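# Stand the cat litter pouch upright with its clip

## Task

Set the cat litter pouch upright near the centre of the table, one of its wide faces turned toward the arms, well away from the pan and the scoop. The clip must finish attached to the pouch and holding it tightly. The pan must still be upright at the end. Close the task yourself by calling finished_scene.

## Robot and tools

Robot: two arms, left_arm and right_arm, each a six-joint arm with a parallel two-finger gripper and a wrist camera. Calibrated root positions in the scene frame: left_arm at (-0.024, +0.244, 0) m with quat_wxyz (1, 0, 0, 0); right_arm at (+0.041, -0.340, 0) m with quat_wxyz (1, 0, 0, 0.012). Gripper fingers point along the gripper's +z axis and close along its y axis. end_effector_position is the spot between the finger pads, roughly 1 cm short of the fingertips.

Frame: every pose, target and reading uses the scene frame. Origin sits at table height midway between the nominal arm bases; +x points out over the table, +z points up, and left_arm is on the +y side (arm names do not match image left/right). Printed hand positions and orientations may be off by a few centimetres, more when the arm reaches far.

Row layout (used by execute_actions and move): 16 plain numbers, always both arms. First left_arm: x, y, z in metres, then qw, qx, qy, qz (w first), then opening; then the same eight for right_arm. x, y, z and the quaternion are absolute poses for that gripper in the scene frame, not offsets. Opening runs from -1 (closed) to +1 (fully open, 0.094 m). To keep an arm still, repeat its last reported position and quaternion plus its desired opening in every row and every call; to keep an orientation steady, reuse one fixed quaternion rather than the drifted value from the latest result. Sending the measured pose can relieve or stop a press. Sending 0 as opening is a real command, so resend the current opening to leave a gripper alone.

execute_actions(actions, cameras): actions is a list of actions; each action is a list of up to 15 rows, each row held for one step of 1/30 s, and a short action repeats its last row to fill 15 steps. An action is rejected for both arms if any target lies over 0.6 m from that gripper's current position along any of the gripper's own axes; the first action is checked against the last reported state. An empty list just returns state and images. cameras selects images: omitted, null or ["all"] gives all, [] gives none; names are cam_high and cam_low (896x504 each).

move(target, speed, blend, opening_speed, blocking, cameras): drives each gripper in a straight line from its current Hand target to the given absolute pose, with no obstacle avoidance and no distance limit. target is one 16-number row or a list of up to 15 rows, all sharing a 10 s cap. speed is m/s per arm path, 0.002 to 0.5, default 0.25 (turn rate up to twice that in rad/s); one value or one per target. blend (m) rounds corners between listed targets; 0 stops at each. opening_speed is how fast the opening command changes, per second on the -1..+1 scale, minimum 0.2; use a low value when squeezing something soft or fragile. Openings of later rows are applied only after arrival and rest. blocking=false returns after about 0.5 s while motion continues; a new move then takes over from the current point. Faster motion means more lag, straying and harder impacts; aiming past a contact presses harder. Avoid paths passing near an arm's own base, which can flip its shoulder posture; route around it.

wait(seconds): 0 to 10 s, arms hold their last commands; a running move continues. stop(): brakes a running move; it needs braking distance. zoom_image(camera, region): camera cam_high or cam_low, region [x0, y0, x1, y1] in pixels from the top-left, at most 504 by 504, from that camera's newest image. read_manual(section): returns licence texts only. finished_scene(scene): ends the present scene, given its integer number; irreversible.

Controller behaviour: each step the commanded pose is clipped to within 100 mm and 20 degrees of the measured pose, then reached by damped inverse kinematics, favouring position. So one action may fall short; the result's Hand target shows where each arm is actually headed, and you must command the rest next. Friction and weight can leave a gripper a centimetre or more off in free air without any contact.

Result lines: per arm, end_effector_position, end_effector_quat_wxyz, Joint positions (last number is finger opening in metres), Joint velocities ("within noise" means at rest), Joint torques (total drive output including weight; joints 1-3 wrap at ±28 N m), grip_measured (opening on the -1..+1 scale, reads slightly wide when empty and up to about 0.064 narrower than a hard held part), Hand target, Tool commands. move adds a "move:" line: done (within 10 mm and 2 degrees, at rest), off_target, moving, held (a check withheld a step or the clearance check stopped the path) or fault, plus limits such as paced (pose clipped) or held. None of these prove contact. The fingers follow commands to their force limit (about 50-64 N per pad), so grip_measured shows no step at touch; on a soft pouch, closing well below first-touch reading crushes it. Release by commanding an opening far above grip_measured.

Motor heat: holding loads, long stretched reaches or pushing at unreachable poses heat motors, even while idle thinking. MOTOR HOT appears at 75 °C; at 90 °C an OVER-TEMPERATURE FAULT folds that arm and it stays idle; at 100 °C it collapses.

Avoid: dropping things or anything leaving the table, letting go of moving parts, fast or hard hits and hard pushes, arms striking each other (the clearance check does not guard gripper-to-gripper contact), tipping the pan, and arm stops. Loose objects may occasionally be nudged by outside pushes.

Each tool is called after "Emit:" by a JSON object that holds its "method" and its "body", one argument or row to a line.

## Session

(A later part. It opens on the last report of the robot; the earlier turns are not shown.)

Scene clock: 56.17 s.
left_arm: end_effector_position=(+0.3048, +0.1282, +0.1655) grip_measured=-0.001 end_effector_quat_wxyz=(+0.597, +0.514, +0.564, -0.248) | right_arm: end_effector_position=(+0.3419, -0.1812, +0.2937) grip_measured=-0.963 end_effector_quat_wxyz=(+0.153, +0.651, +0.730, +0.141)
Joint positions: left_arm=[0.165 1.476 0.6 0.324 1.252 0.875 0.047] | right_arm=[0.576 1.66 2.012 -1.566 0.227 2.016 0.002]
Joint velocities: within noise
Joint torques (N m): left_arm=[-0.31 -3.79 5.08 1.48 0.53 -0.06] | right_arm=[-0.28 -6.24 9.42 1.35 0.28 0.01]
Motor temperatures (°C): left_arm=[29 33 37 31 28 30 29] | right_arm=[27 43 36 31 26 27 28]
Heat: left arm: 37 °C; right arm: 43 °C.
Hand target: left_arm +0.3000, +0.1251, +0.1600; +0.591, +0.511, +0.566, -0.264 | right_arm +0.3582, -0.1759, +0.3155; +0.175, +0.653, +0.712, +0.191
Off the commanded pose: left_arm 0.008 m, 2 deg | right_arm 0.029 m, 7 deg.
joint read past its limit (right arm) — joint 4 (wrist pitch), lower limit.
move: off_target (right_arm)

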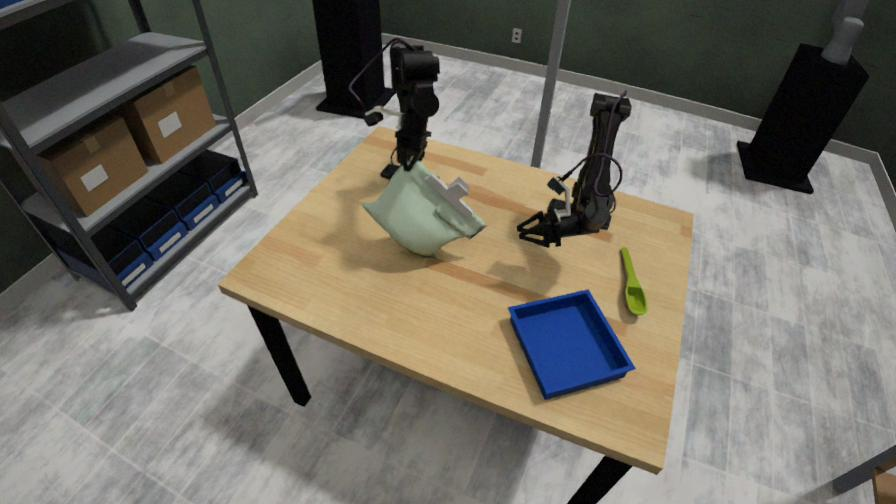

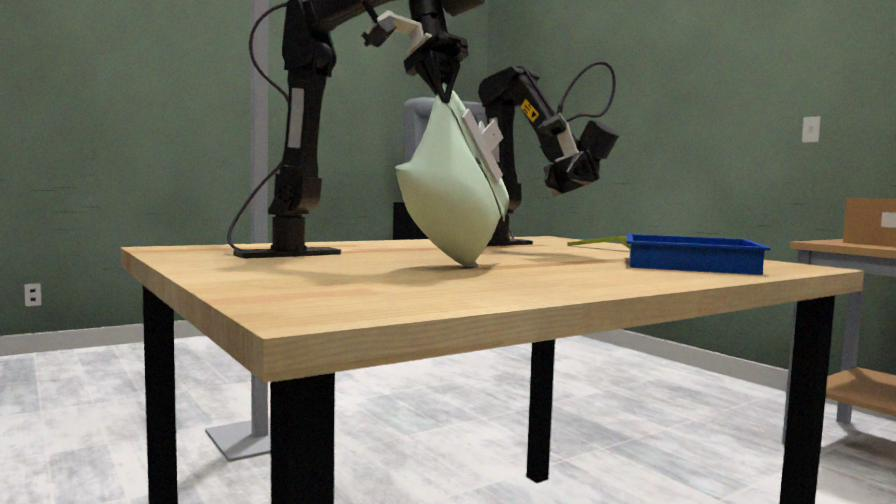

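Emit:
{"method": "move", "body": {
  "target": [
    [0.237,0.081,0.154,0.553,0.471,0.653,-0.212,0.1,0.36,-0.175,0.315,0.1748,0.6525,0.7122,0.1908,-0.97],
    [0.268,0.033,0.1361,0.553,0.471,0.653,-0.212,0.1,0.36,-0.175,0.315,0.1748,0.6525,0.7122,0.1908,-0.97]
  ],
  "speed": 0.15,
  "blend": 0.02
}}

Emit:
{"method": "zoom_image", "body": {
  "camera": "cam_high",
  "region": [400, 140, 580, 260]
}}

Emit:
{"method": "zoom_image", "body": {
  "camera": "cam_low",
  "region": [400, 80, 600, 260]
}}

Scene clock: 59.63 s.
left_arm: end_effector_position=(+0.2617, +0.0369, +0.1271) grip_measured=+0.099 end_effector_quat_wxyz=(+0.545, +0.472, +0.660, -0.213) | right_arm: end_effector_position=(+0.3419, -0.1812, +0.2938) grip_measured=-0.963 end_effector_quat_wxyz=(+0.153, +0.651, +0.729, +0.142)
Joint positions: left_arm=[-0.331 1.284 0.352 0.533 0.623 0.491 0.052] | right_arm=[0.576 1.66 2.012 -1.565 0.227 2.017 0.002]
Joint velocities: within noise
Joint torques (N m): left_arm=[-0.43 -2.45 8.55 1.98 0.13 -0.11] | right_arm=[-0.64 -6.35 9.33 1.35 0.31 0.04]
Motor temperatures (°C): left_arm=[29 33 37 31 28 30 29] | right_arm=[27 42 36 31 26 27 28]
Heat: left arm: 37 °C; right arm: 42 °C.
Hand target: left_arm +0.2676, +0.0333, +0.1363; +0.553, +0.471, +0.653, -0.212 | right_arm +0.3582, -0.1759, +0.3155; +0.175, +0.653, +0.712, +0.191
Off the commanded pose: left_arm 0.012 m, 1 deg | right_arm 0.029 m, 6 deg.
joint read past its limit (right arm) — joint 4 (wrist pitch), lower limit.
move: off_target (left_arm, right_arm)

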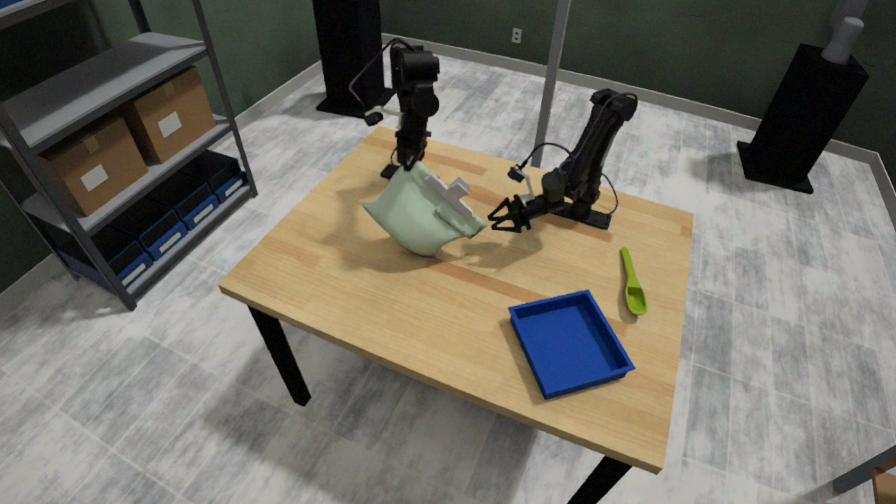

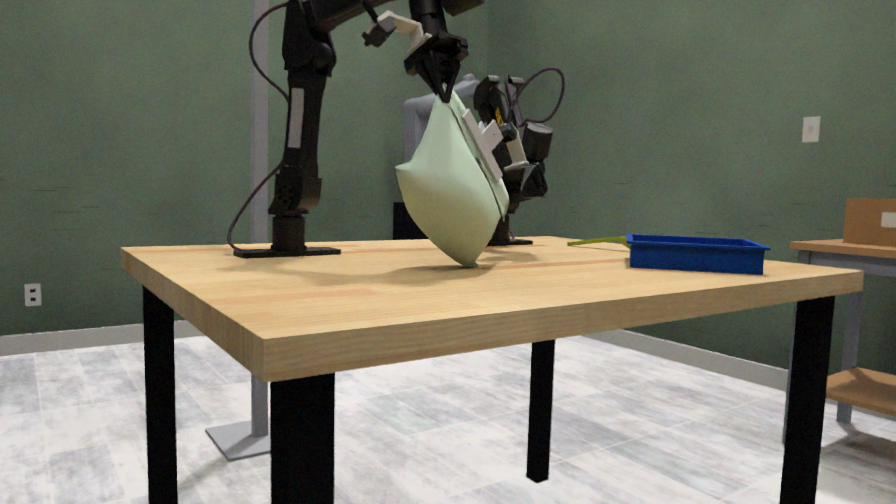

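Scaled by 2.800.

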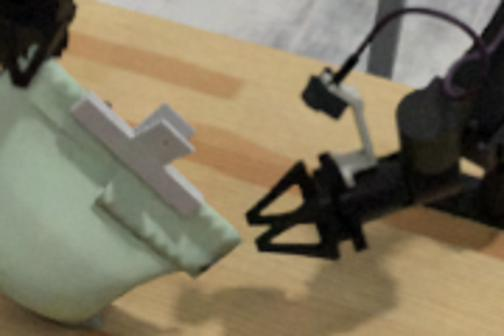

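Scaled by 2.520.

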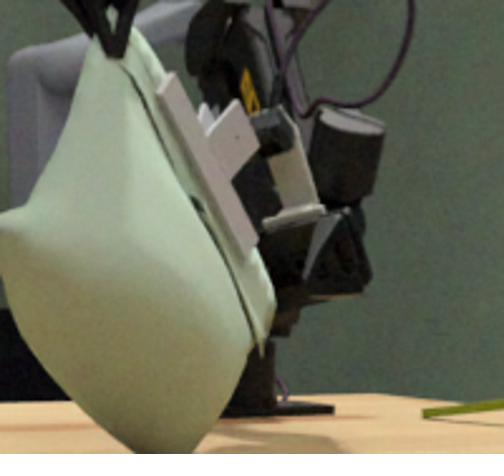

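Emit:
{"method": "move", "body": {
  "target": [0.300,-0.011,0.1305,0.553,0.471,0.653,-0.212,0.1,0.36,-0.175,0.315,0.1748,0.6525,0.7122,0.1908,-0.97],
  "speed": 0.1
}}

Emit:
{"method": "zoom_image", "body": {
  "camera": "cam_high",
  "region": [400, 140, 580, 260]
}}

Emit:
{"method": "zoom_image", "body": {
  "camera": "cam_low",
  "region": [400, 80, 600, 260]
}}

Scene clock: 61.17 s.
left_arm: end_effector_position=(+0.2943, -0.0071, +0.1247) grip_measured=+0.099 end_effector_quat_wxyz=(+0.547, +0.474, +0.657, -0.212) | right_arm: end_effector_position=(+0.3419, -0.1812, +0.2938) grip_measured=-0.963 end_effector_quat_wxyz=(+0.153, +0.652, +0.729, +0.142)
Joint positions: left_arm=[-0.454 1.516 0.499 0.65 0.511 0.44 0.052] | right_arm=[0.576 1.66 2.012 -1.565 0.227 2.017 0.002]
Joint velocities: within noise
Joint torques (N m): left_arm=[-0.27 -3.96 7.98 2.06 0.04 -0.04] | right_arm=[-0.81 -6.12 9.62 1.33 0.32 0.02]
Motor temperatures (°C): left_arm=[29 33 37 32 28 30 29] | right_arm=[27 42 36 31 26 27 28]
Heat: left arm: 37 °C; right arm: 42 °C.
Hand target: left_arm +0.2997, -0.0109, +0.1305; +0.553, +0.471, +0.653, -0.212 | right_arm +0.3582, -0.1759, +0.3155; +0.175, +0.653, +0.712, +0.191
Off the commanded pose: left_arm 0.009 m, 1 deg | right_arm 0.029 m, 6 deg.
joint read past its limit (right arm) — joint 4 (wrist pitch), lower limit.
move: off_target (right_arm)

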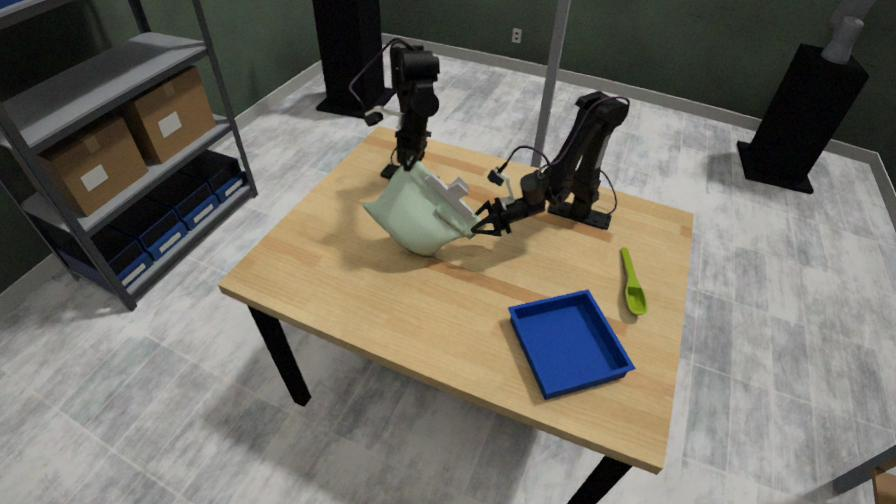

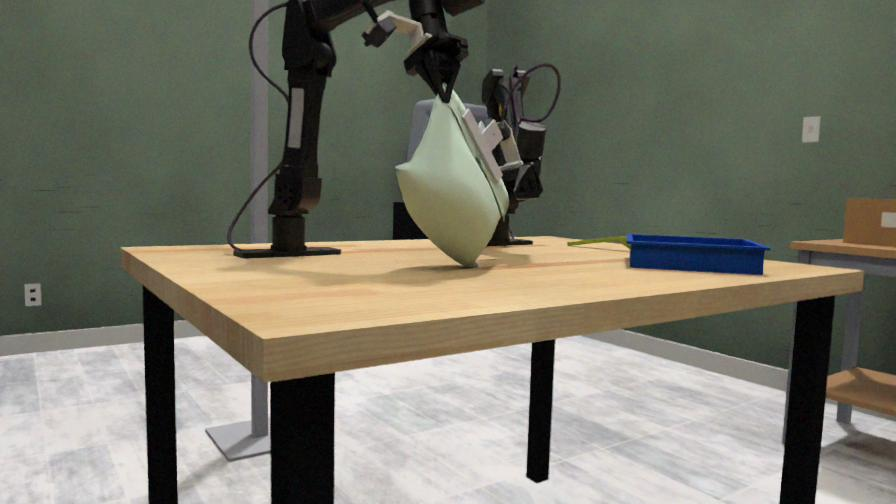

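Scaled by 2.800.

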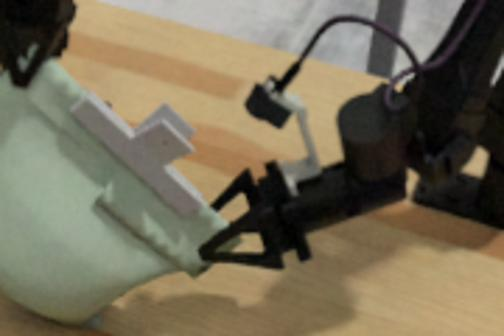

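Scaled by 2.520.

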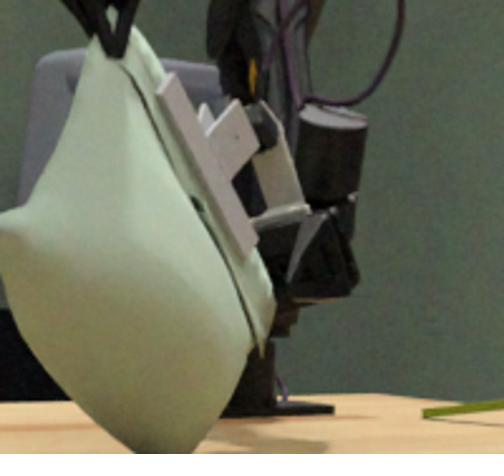

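Emit:
{"method": "move", "body": {
  "target": [0.300,-0.011,0.1305,0.553,0.471,0.653,-0.212,-0.97,0.36,-0.175,0.315,0.1748,0.6525,0.7122,0.1908,-0.97],
  "speed": 0.1,
  "opening_speed": 0.45
}}

Emit:
{"method": "zoom_image", "body": {
  "camera": "cam_high",
  "region": [400, 140, 580, 260]
}}

Emit:
{"method": "zoom_image", "body": {
  "camera": "cam_low",
  "region": [400, 80, 600, 260]
}}

Scene clock: 64.23 s.
left_arm: end_effector_position=(+0.2945, -0.0070, +0.1248) grip_measured=-0.962 end_effector_quat_wxyz=(+0.547, +0.473, +0.657, -0.212) | right_arm: end_effector_position=(+0.3423, -0.1815, +0.2939) grip_measured=-0.963 end_effector_quat_wxyz=(+0.155, +0.652, +0.729, +0.142)
Joint positions: left_arm=[-0.454 1.516 0.499 0.651 0.51 0.439 0.002] | right_arm=[0.576 1.66 2.012 -1.565 0.23 2.017 0.002]
Joint velocities: within noise
Joint torques (N m): left_arm=[-0.4 -4.03 8.01 2.01 0.04 -0.08] | right_arm=[-0.61 -6.35 9.57 1.37 0.25 0.01]
Motor temperatures (°C): left_arm=[29 33 37 33 28 30 29] | right_arm=[27 41 36 32 26 27 28]
Heat: left arm: 37 °C; right arm: 41 °C.
Hand target: left_arm +0.2997, -0.0108, +0.1305; +0.553, +0.471, +0.653, -0.212 | right_arm +0.3582, -0.1759, +0.3155; +0.175, +0.653, +0.712, +0.191
Off the commanded pose: left_arm 0.009 m, 1 deg | right_arm 0.028 m, 6 deg.
joint read past its limit (right arm) — joint 4 (wrist pitch), lower limit.
move: off_target (right_arm)

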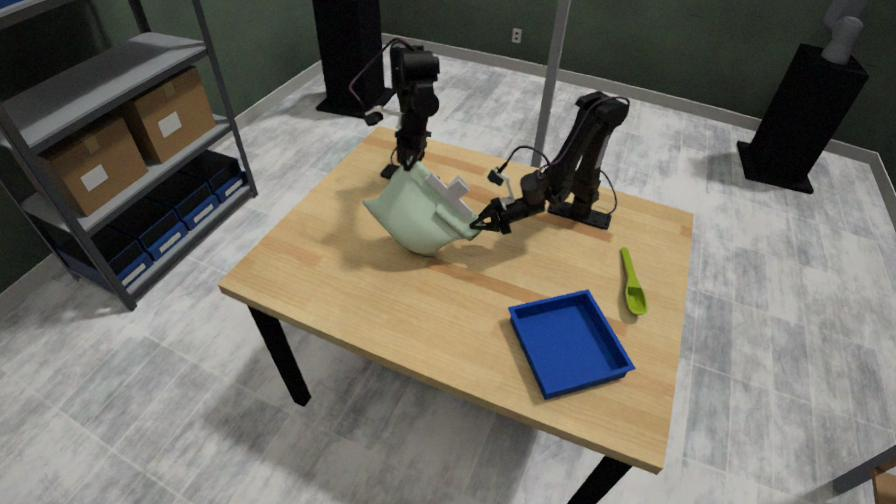

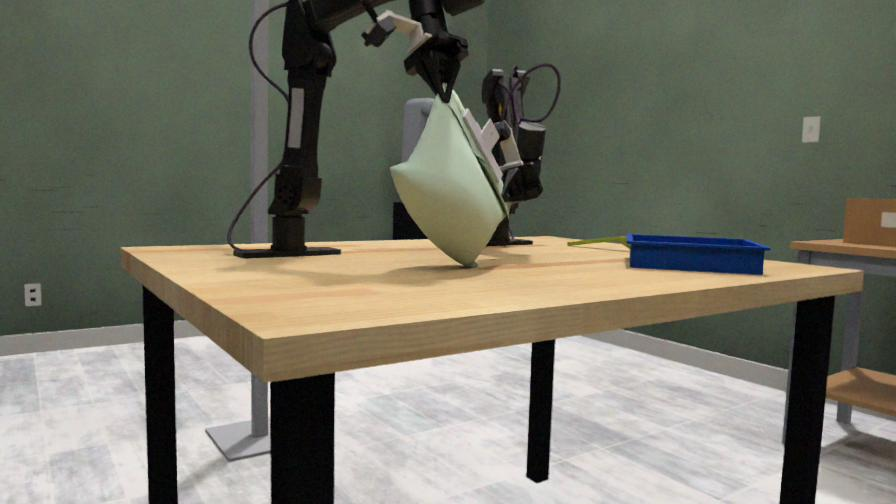

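Scaled by 2.800.

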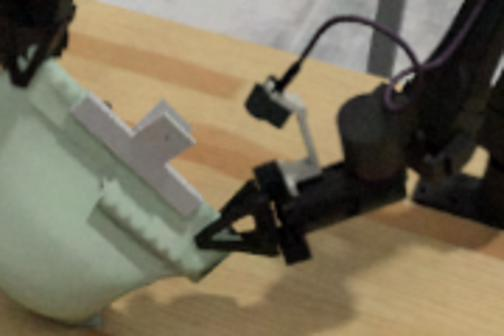

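Scaled by 2.520.

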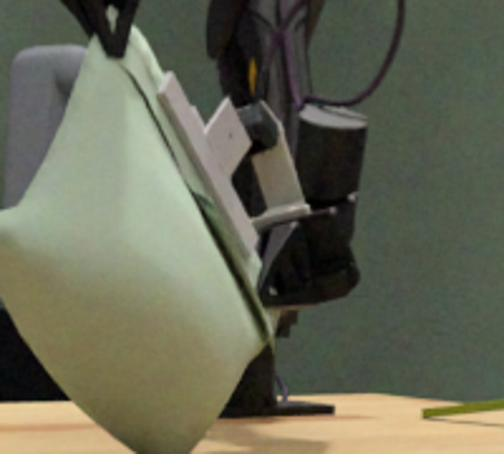

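Emit:
{"method": "move", "body": {
  "target": [
    [0.286,0.039,0.168,0.4363,0.5392,0.6913,-0.1983,-0.97,0.335,-0.168,0.292,0.0386,0.6569,0.7371,0.1542,-0.97],
    [0.2754,0.0872,0.206,0.311,0.5969,0.7163,-0.1806,-0.97,0.318,-0.147,0.272,-0.0782,0.653,0.7351,0.1642,-0.97],
    [0.265,0.122,0.247,0.1797,0.6429,0.7272,-0.1595,-0.97,0.297,-0.122,0.248,-0.194,0.64,0.723,0.172,-0.97]
  ],
  "speed": 0.1,
  "blend": 0.02
}}

Emit:
{"method": "zoom_image", "body": {
  "camera": "cam_high",
  "region": [380, 120, 600, 280]
}}

Emit:
{"method": "zoom_image", "body": {
  "camera": "cam_low",
  "region": [340, 80, 600, 280]
}}

Scene clock: 70.53 s.
left_arm: end_effector_position=(+0.2617, +0.1230, +0.2321) grip_measured=-0.962 end_effector_quat_wxyz=(+0.159, +0.643, +0.731, -0.161) | right_arm: end_effector_position=(+0.2973, -0.1212, +0.2418) grip_measured=-0.963 end_effector_quat_wxyz=(-0.188, +0.642, +0.726, +0.158)
Joint positions: left_arm=[-0.154 1.639 1.721 -1.55 0.445 1.265 0.002] | right_arm=[0.436 1.695 1.807 -1.519 -0.471 1.948 0.002]
Joint velocities: within noise
Joint torques (N m): left_arm=[0.84 -6.13 9.89 0.46 0.53 0.02] | right_arm=[-1.32 -8.06 5.34 0.49 -0.6 -0.1]
Motor temperatures (°C): left_arm=[29 33 38 33 28 30 29] | right_arm=[27 40 36 31 26 27 28]
Heat: left arm: 38 °C; right arm: 40 °C.
Hand target: left_arm +0.2645, +0.1221, +0.2468; +0.180, +0.643, +0.727, -0.159 | right_arm +0.2969, -0.1220, +0.2480; -0.194, +0.640, +0.723, +0.172
Off the commanded pose: left_arm 0.015 m, 2 deg | right_arm 0.006 m, 2 deg.
move: off_target (left_arm)

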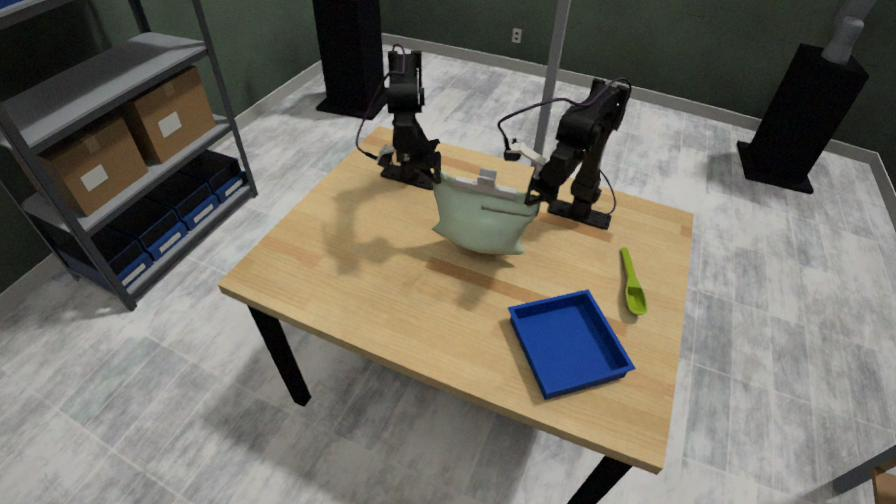

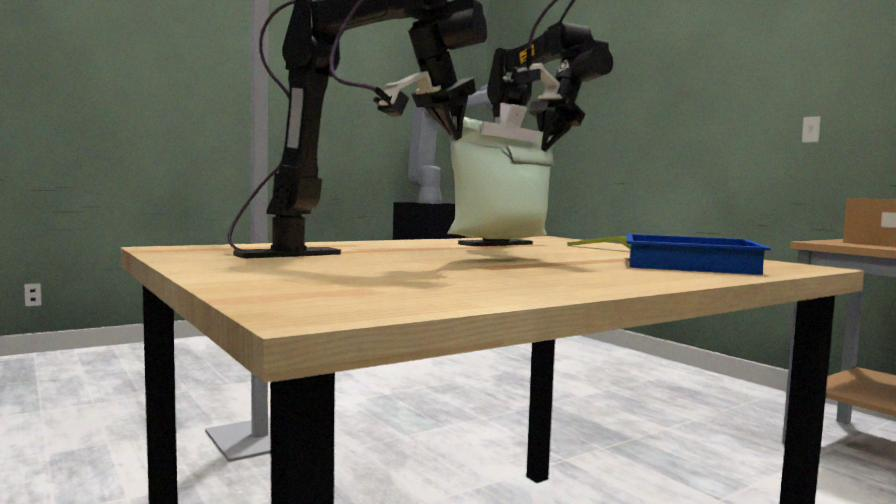

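Scaled by 2.291.

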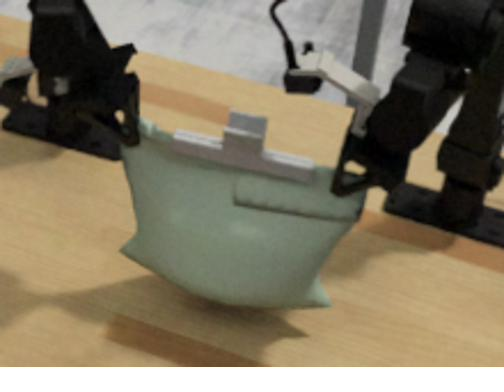

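Scaled by 1.938.

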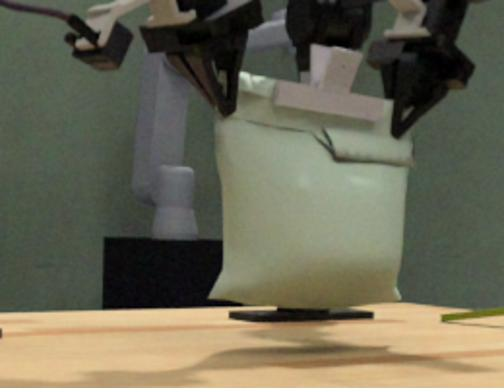

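Emit:
{"method": "move", "body": {
  "target": [0.248,0.122,0.168,0.1797,0.6429,0.7272,-0.1595,-0.97,0.279,-0.122,0.165,-0.194,0.64,0.723,0.172,-0.97],
  "speed": 0.05
}}

Emit:
{"method": "zoom_image", "body": {
  "camera": "cam_high",
  "region": [380, 120, 600, 280]
}}

Emit:
{"method": "zoom_image", "body": {
  "camera": "cam_low",
  "region": [340, 80, 600, 280]
}}

Scene clock: 73.00 s.
left_arm: end_effector_position=(+0.2481, +0.1235, +0.1655) grip_measured=-0.962 end_effector_quat_wxyz=(+0.167, +0.644, +0.729, -0.161) | right_arm: end_effector_position=(+0.2855, -0.1184, +0.1690) grip_measured=-0.963 end_effector_quat_wxyz=(-0.199, +0.637, +0.722, +0.182)
Joint positions: left_arm=[-0.154 1.528 1.335 -1.26 0.455 1.265 0.002] | right_arm=[0.443 1.565 1.354 -1.148 -0.507 1.967 0.002]
Joint velocities: within noise
Joint torques (N m): left_arm=[-0.08 -6.94 5.11 0.83 0.37 -0.08] | right_arm=[0.61 -7.25 4.36 0.41 -0.19 0.06]
Motor temperatures (°C): left_arm=[29 33 38 33 28 30 29] | right_arm=[27 40 35 31 26 27 28]
Heat: left arm: 38 °C; right arm: 40 °C.
Hand target: left_arm +0.2480, +0.1220, +0.1679; +0.179, +0.643, +0.727, -0.160 | right_arm +0.2791, -0.1220, +0.1650; -0.194, +0.640, +0.723, +0.172
Off the commanded pose: left_arm 0.003 m, 1 deg | right_arm 0.008 m, 1 deg.
move: done

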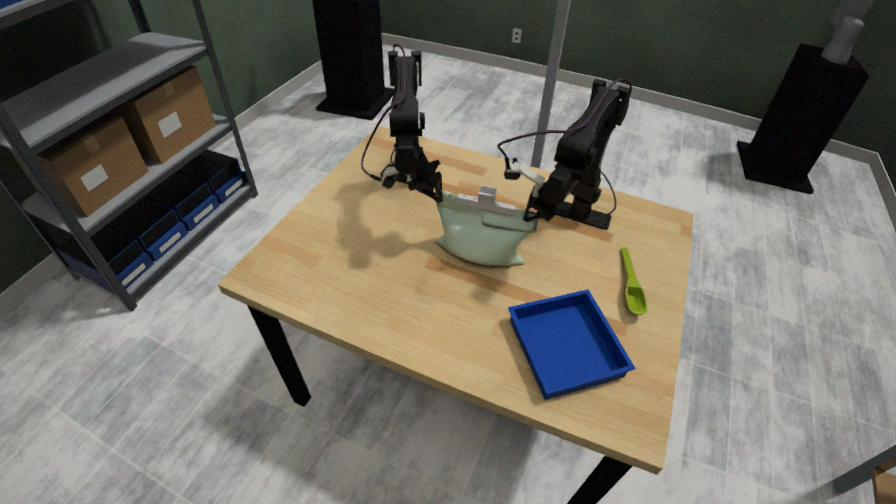

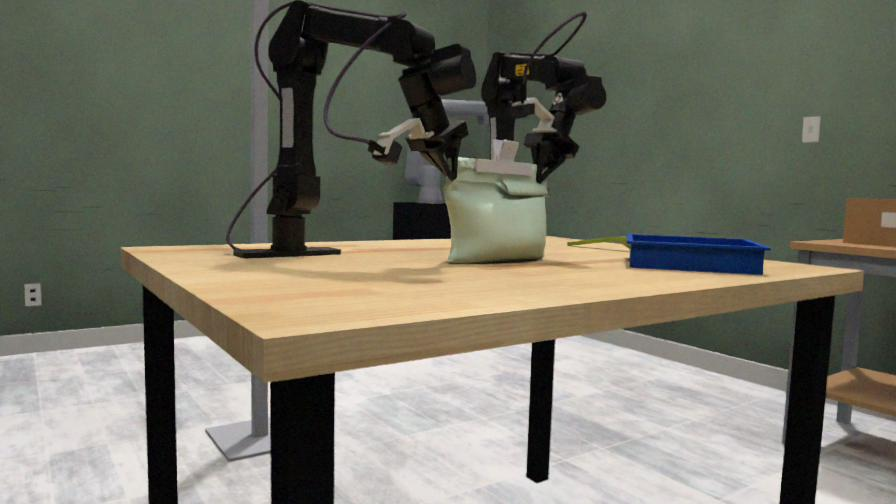

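Scaled by 2.291.

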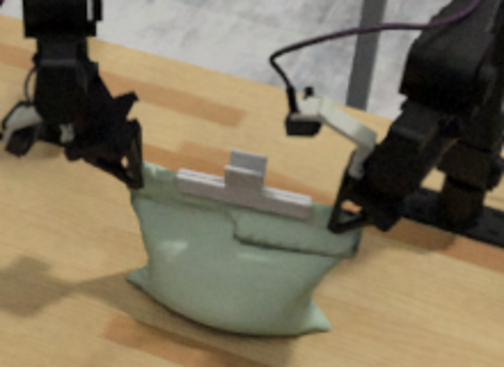

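Scaled by 1.938.

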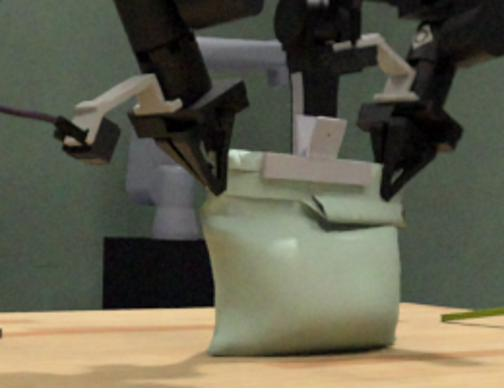

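Emit:
{"method": "move", "body": {
  "target": [
    [0.248,0.122,0.168,0.1797,0.6429,0.7272,-0.1595,-0.3,0.282,-0.12,0.167,-0.194,0.64,0.723,0.172,-0.3],
    [0.243,0.168,0.248,0.1797,0.6429,0.7272,-0.1595,-0.3,0.29,-0.17,0.255,-0.194,0.64,0.723,0.172,-0.3],
    [0.225,0.27,0.27,0.1797,0.6429,0.7272,-0.1595,-0.3,0.27,-0.27,0.29,-0.194,0.64,0.723,0.172,-0.3]
  ],
  "speed": [0.1,0.1,0.15],
  "opening_speed": 0.4,
  "blend": [0,0.03,0]
}}

Emit:
{"method": "zoom_image", "body": {
  "camera": "cam_high",
  "region": [380, 120, 600, 280]
}}

Emit:
{"method": "zoom_image", "body": {
  "camera": "cam_low",
  "region": [340, 80, 600, 280]
}}

Scene clock: 77.67 s.
left_arm: end_effector_position=(+0.2321, +0.2734, +0.2684) grip_measured=-0.301 end_effector_quat_wxyz=(+0.258, +0.610, +0.749, -0.008) | right_arm: end_effector_position=(+0.2755, -0.2676, +0.2949) grip_measured=-0.302 end_effector_quat_wxyz=(-0.049, +0.666, +0.679, +0.304)
Joint positions: left_arm=[0.428 1.369 1.599 -1.566 0.47 1.739 0.033] | right_arm=[-0.106 1.255 1.583 -1.546 -0.529 1.567 0.033]
Joint velocities: within noise
Joint torques (N m): left_arm=[0.18 -4.56 5.26 0.66 0.33 0.04] | right_arm=[-0.55 -3.02 3.99 0.59 -0.28 -0.11]
Motor temperatures (°C): left_arm=[29 33 38 32 28 30 29] | right_arm=[27 40 35 31 26 27 28]
Heat: left arm: 38 °C; right arm: 40 °C.
Hand target: left_arm +0.2254, +0.2697, +0.2693; +0.258, +0.610, +0.750, -0.014 | right_arm +0.2704, -0.2694, +0.2895; -0.055, +0.670, +0.680, +0.294
Off the commanded pose: left_arm 0.008 m, 20 deg; orientation clipped | right_arm 0.008 m, 23 deg; orientation clipped.
joint sent to its limit (left arm) — joint 4 (wrist pitch), lower limit. The joint targets are off in orientation, not in position.
joint sent to its limit (right arm) — joint 4 (wrist pitch), lower limit. The joint targets are off in orientation, not in position.
move: off_target (left_arm, right_arm); limits=paced

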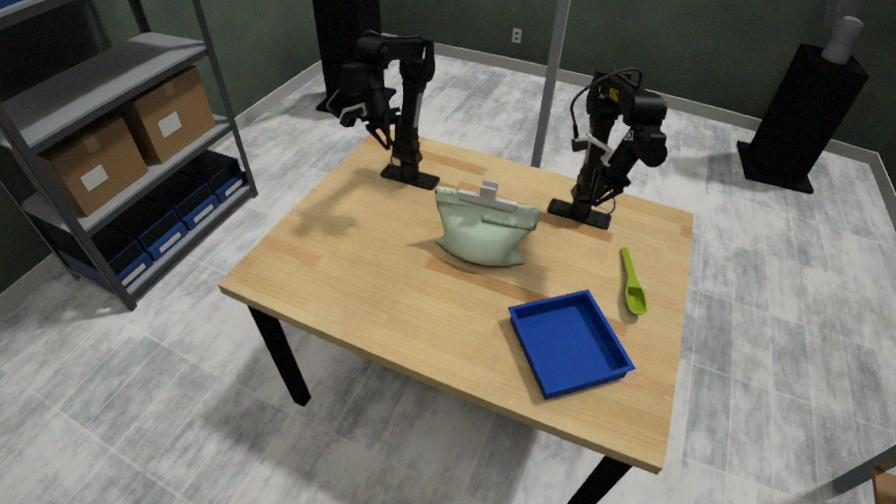

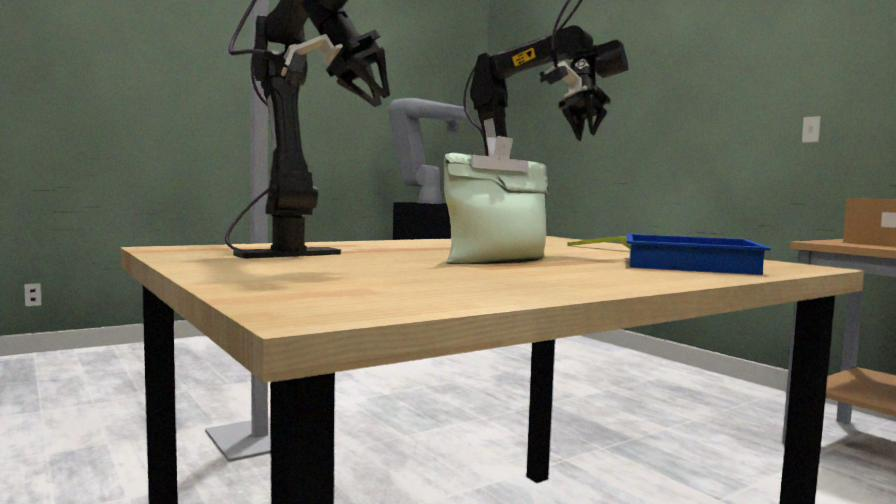

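Scaled by 2.291.

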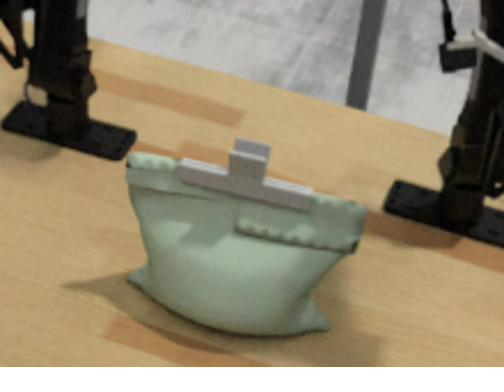

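Scaled by 1.938.

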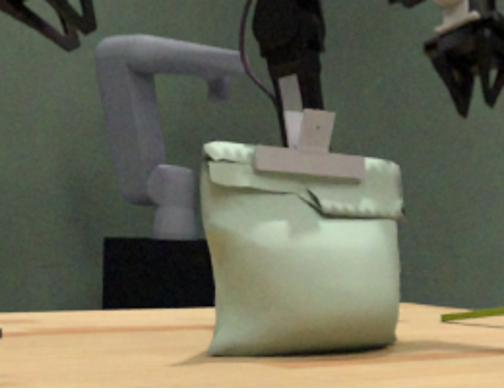

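Emit:
{"method": "finished_scene", "body": {
  "scene": 2,
  "done": true
}}

The scene is finished: the task was done.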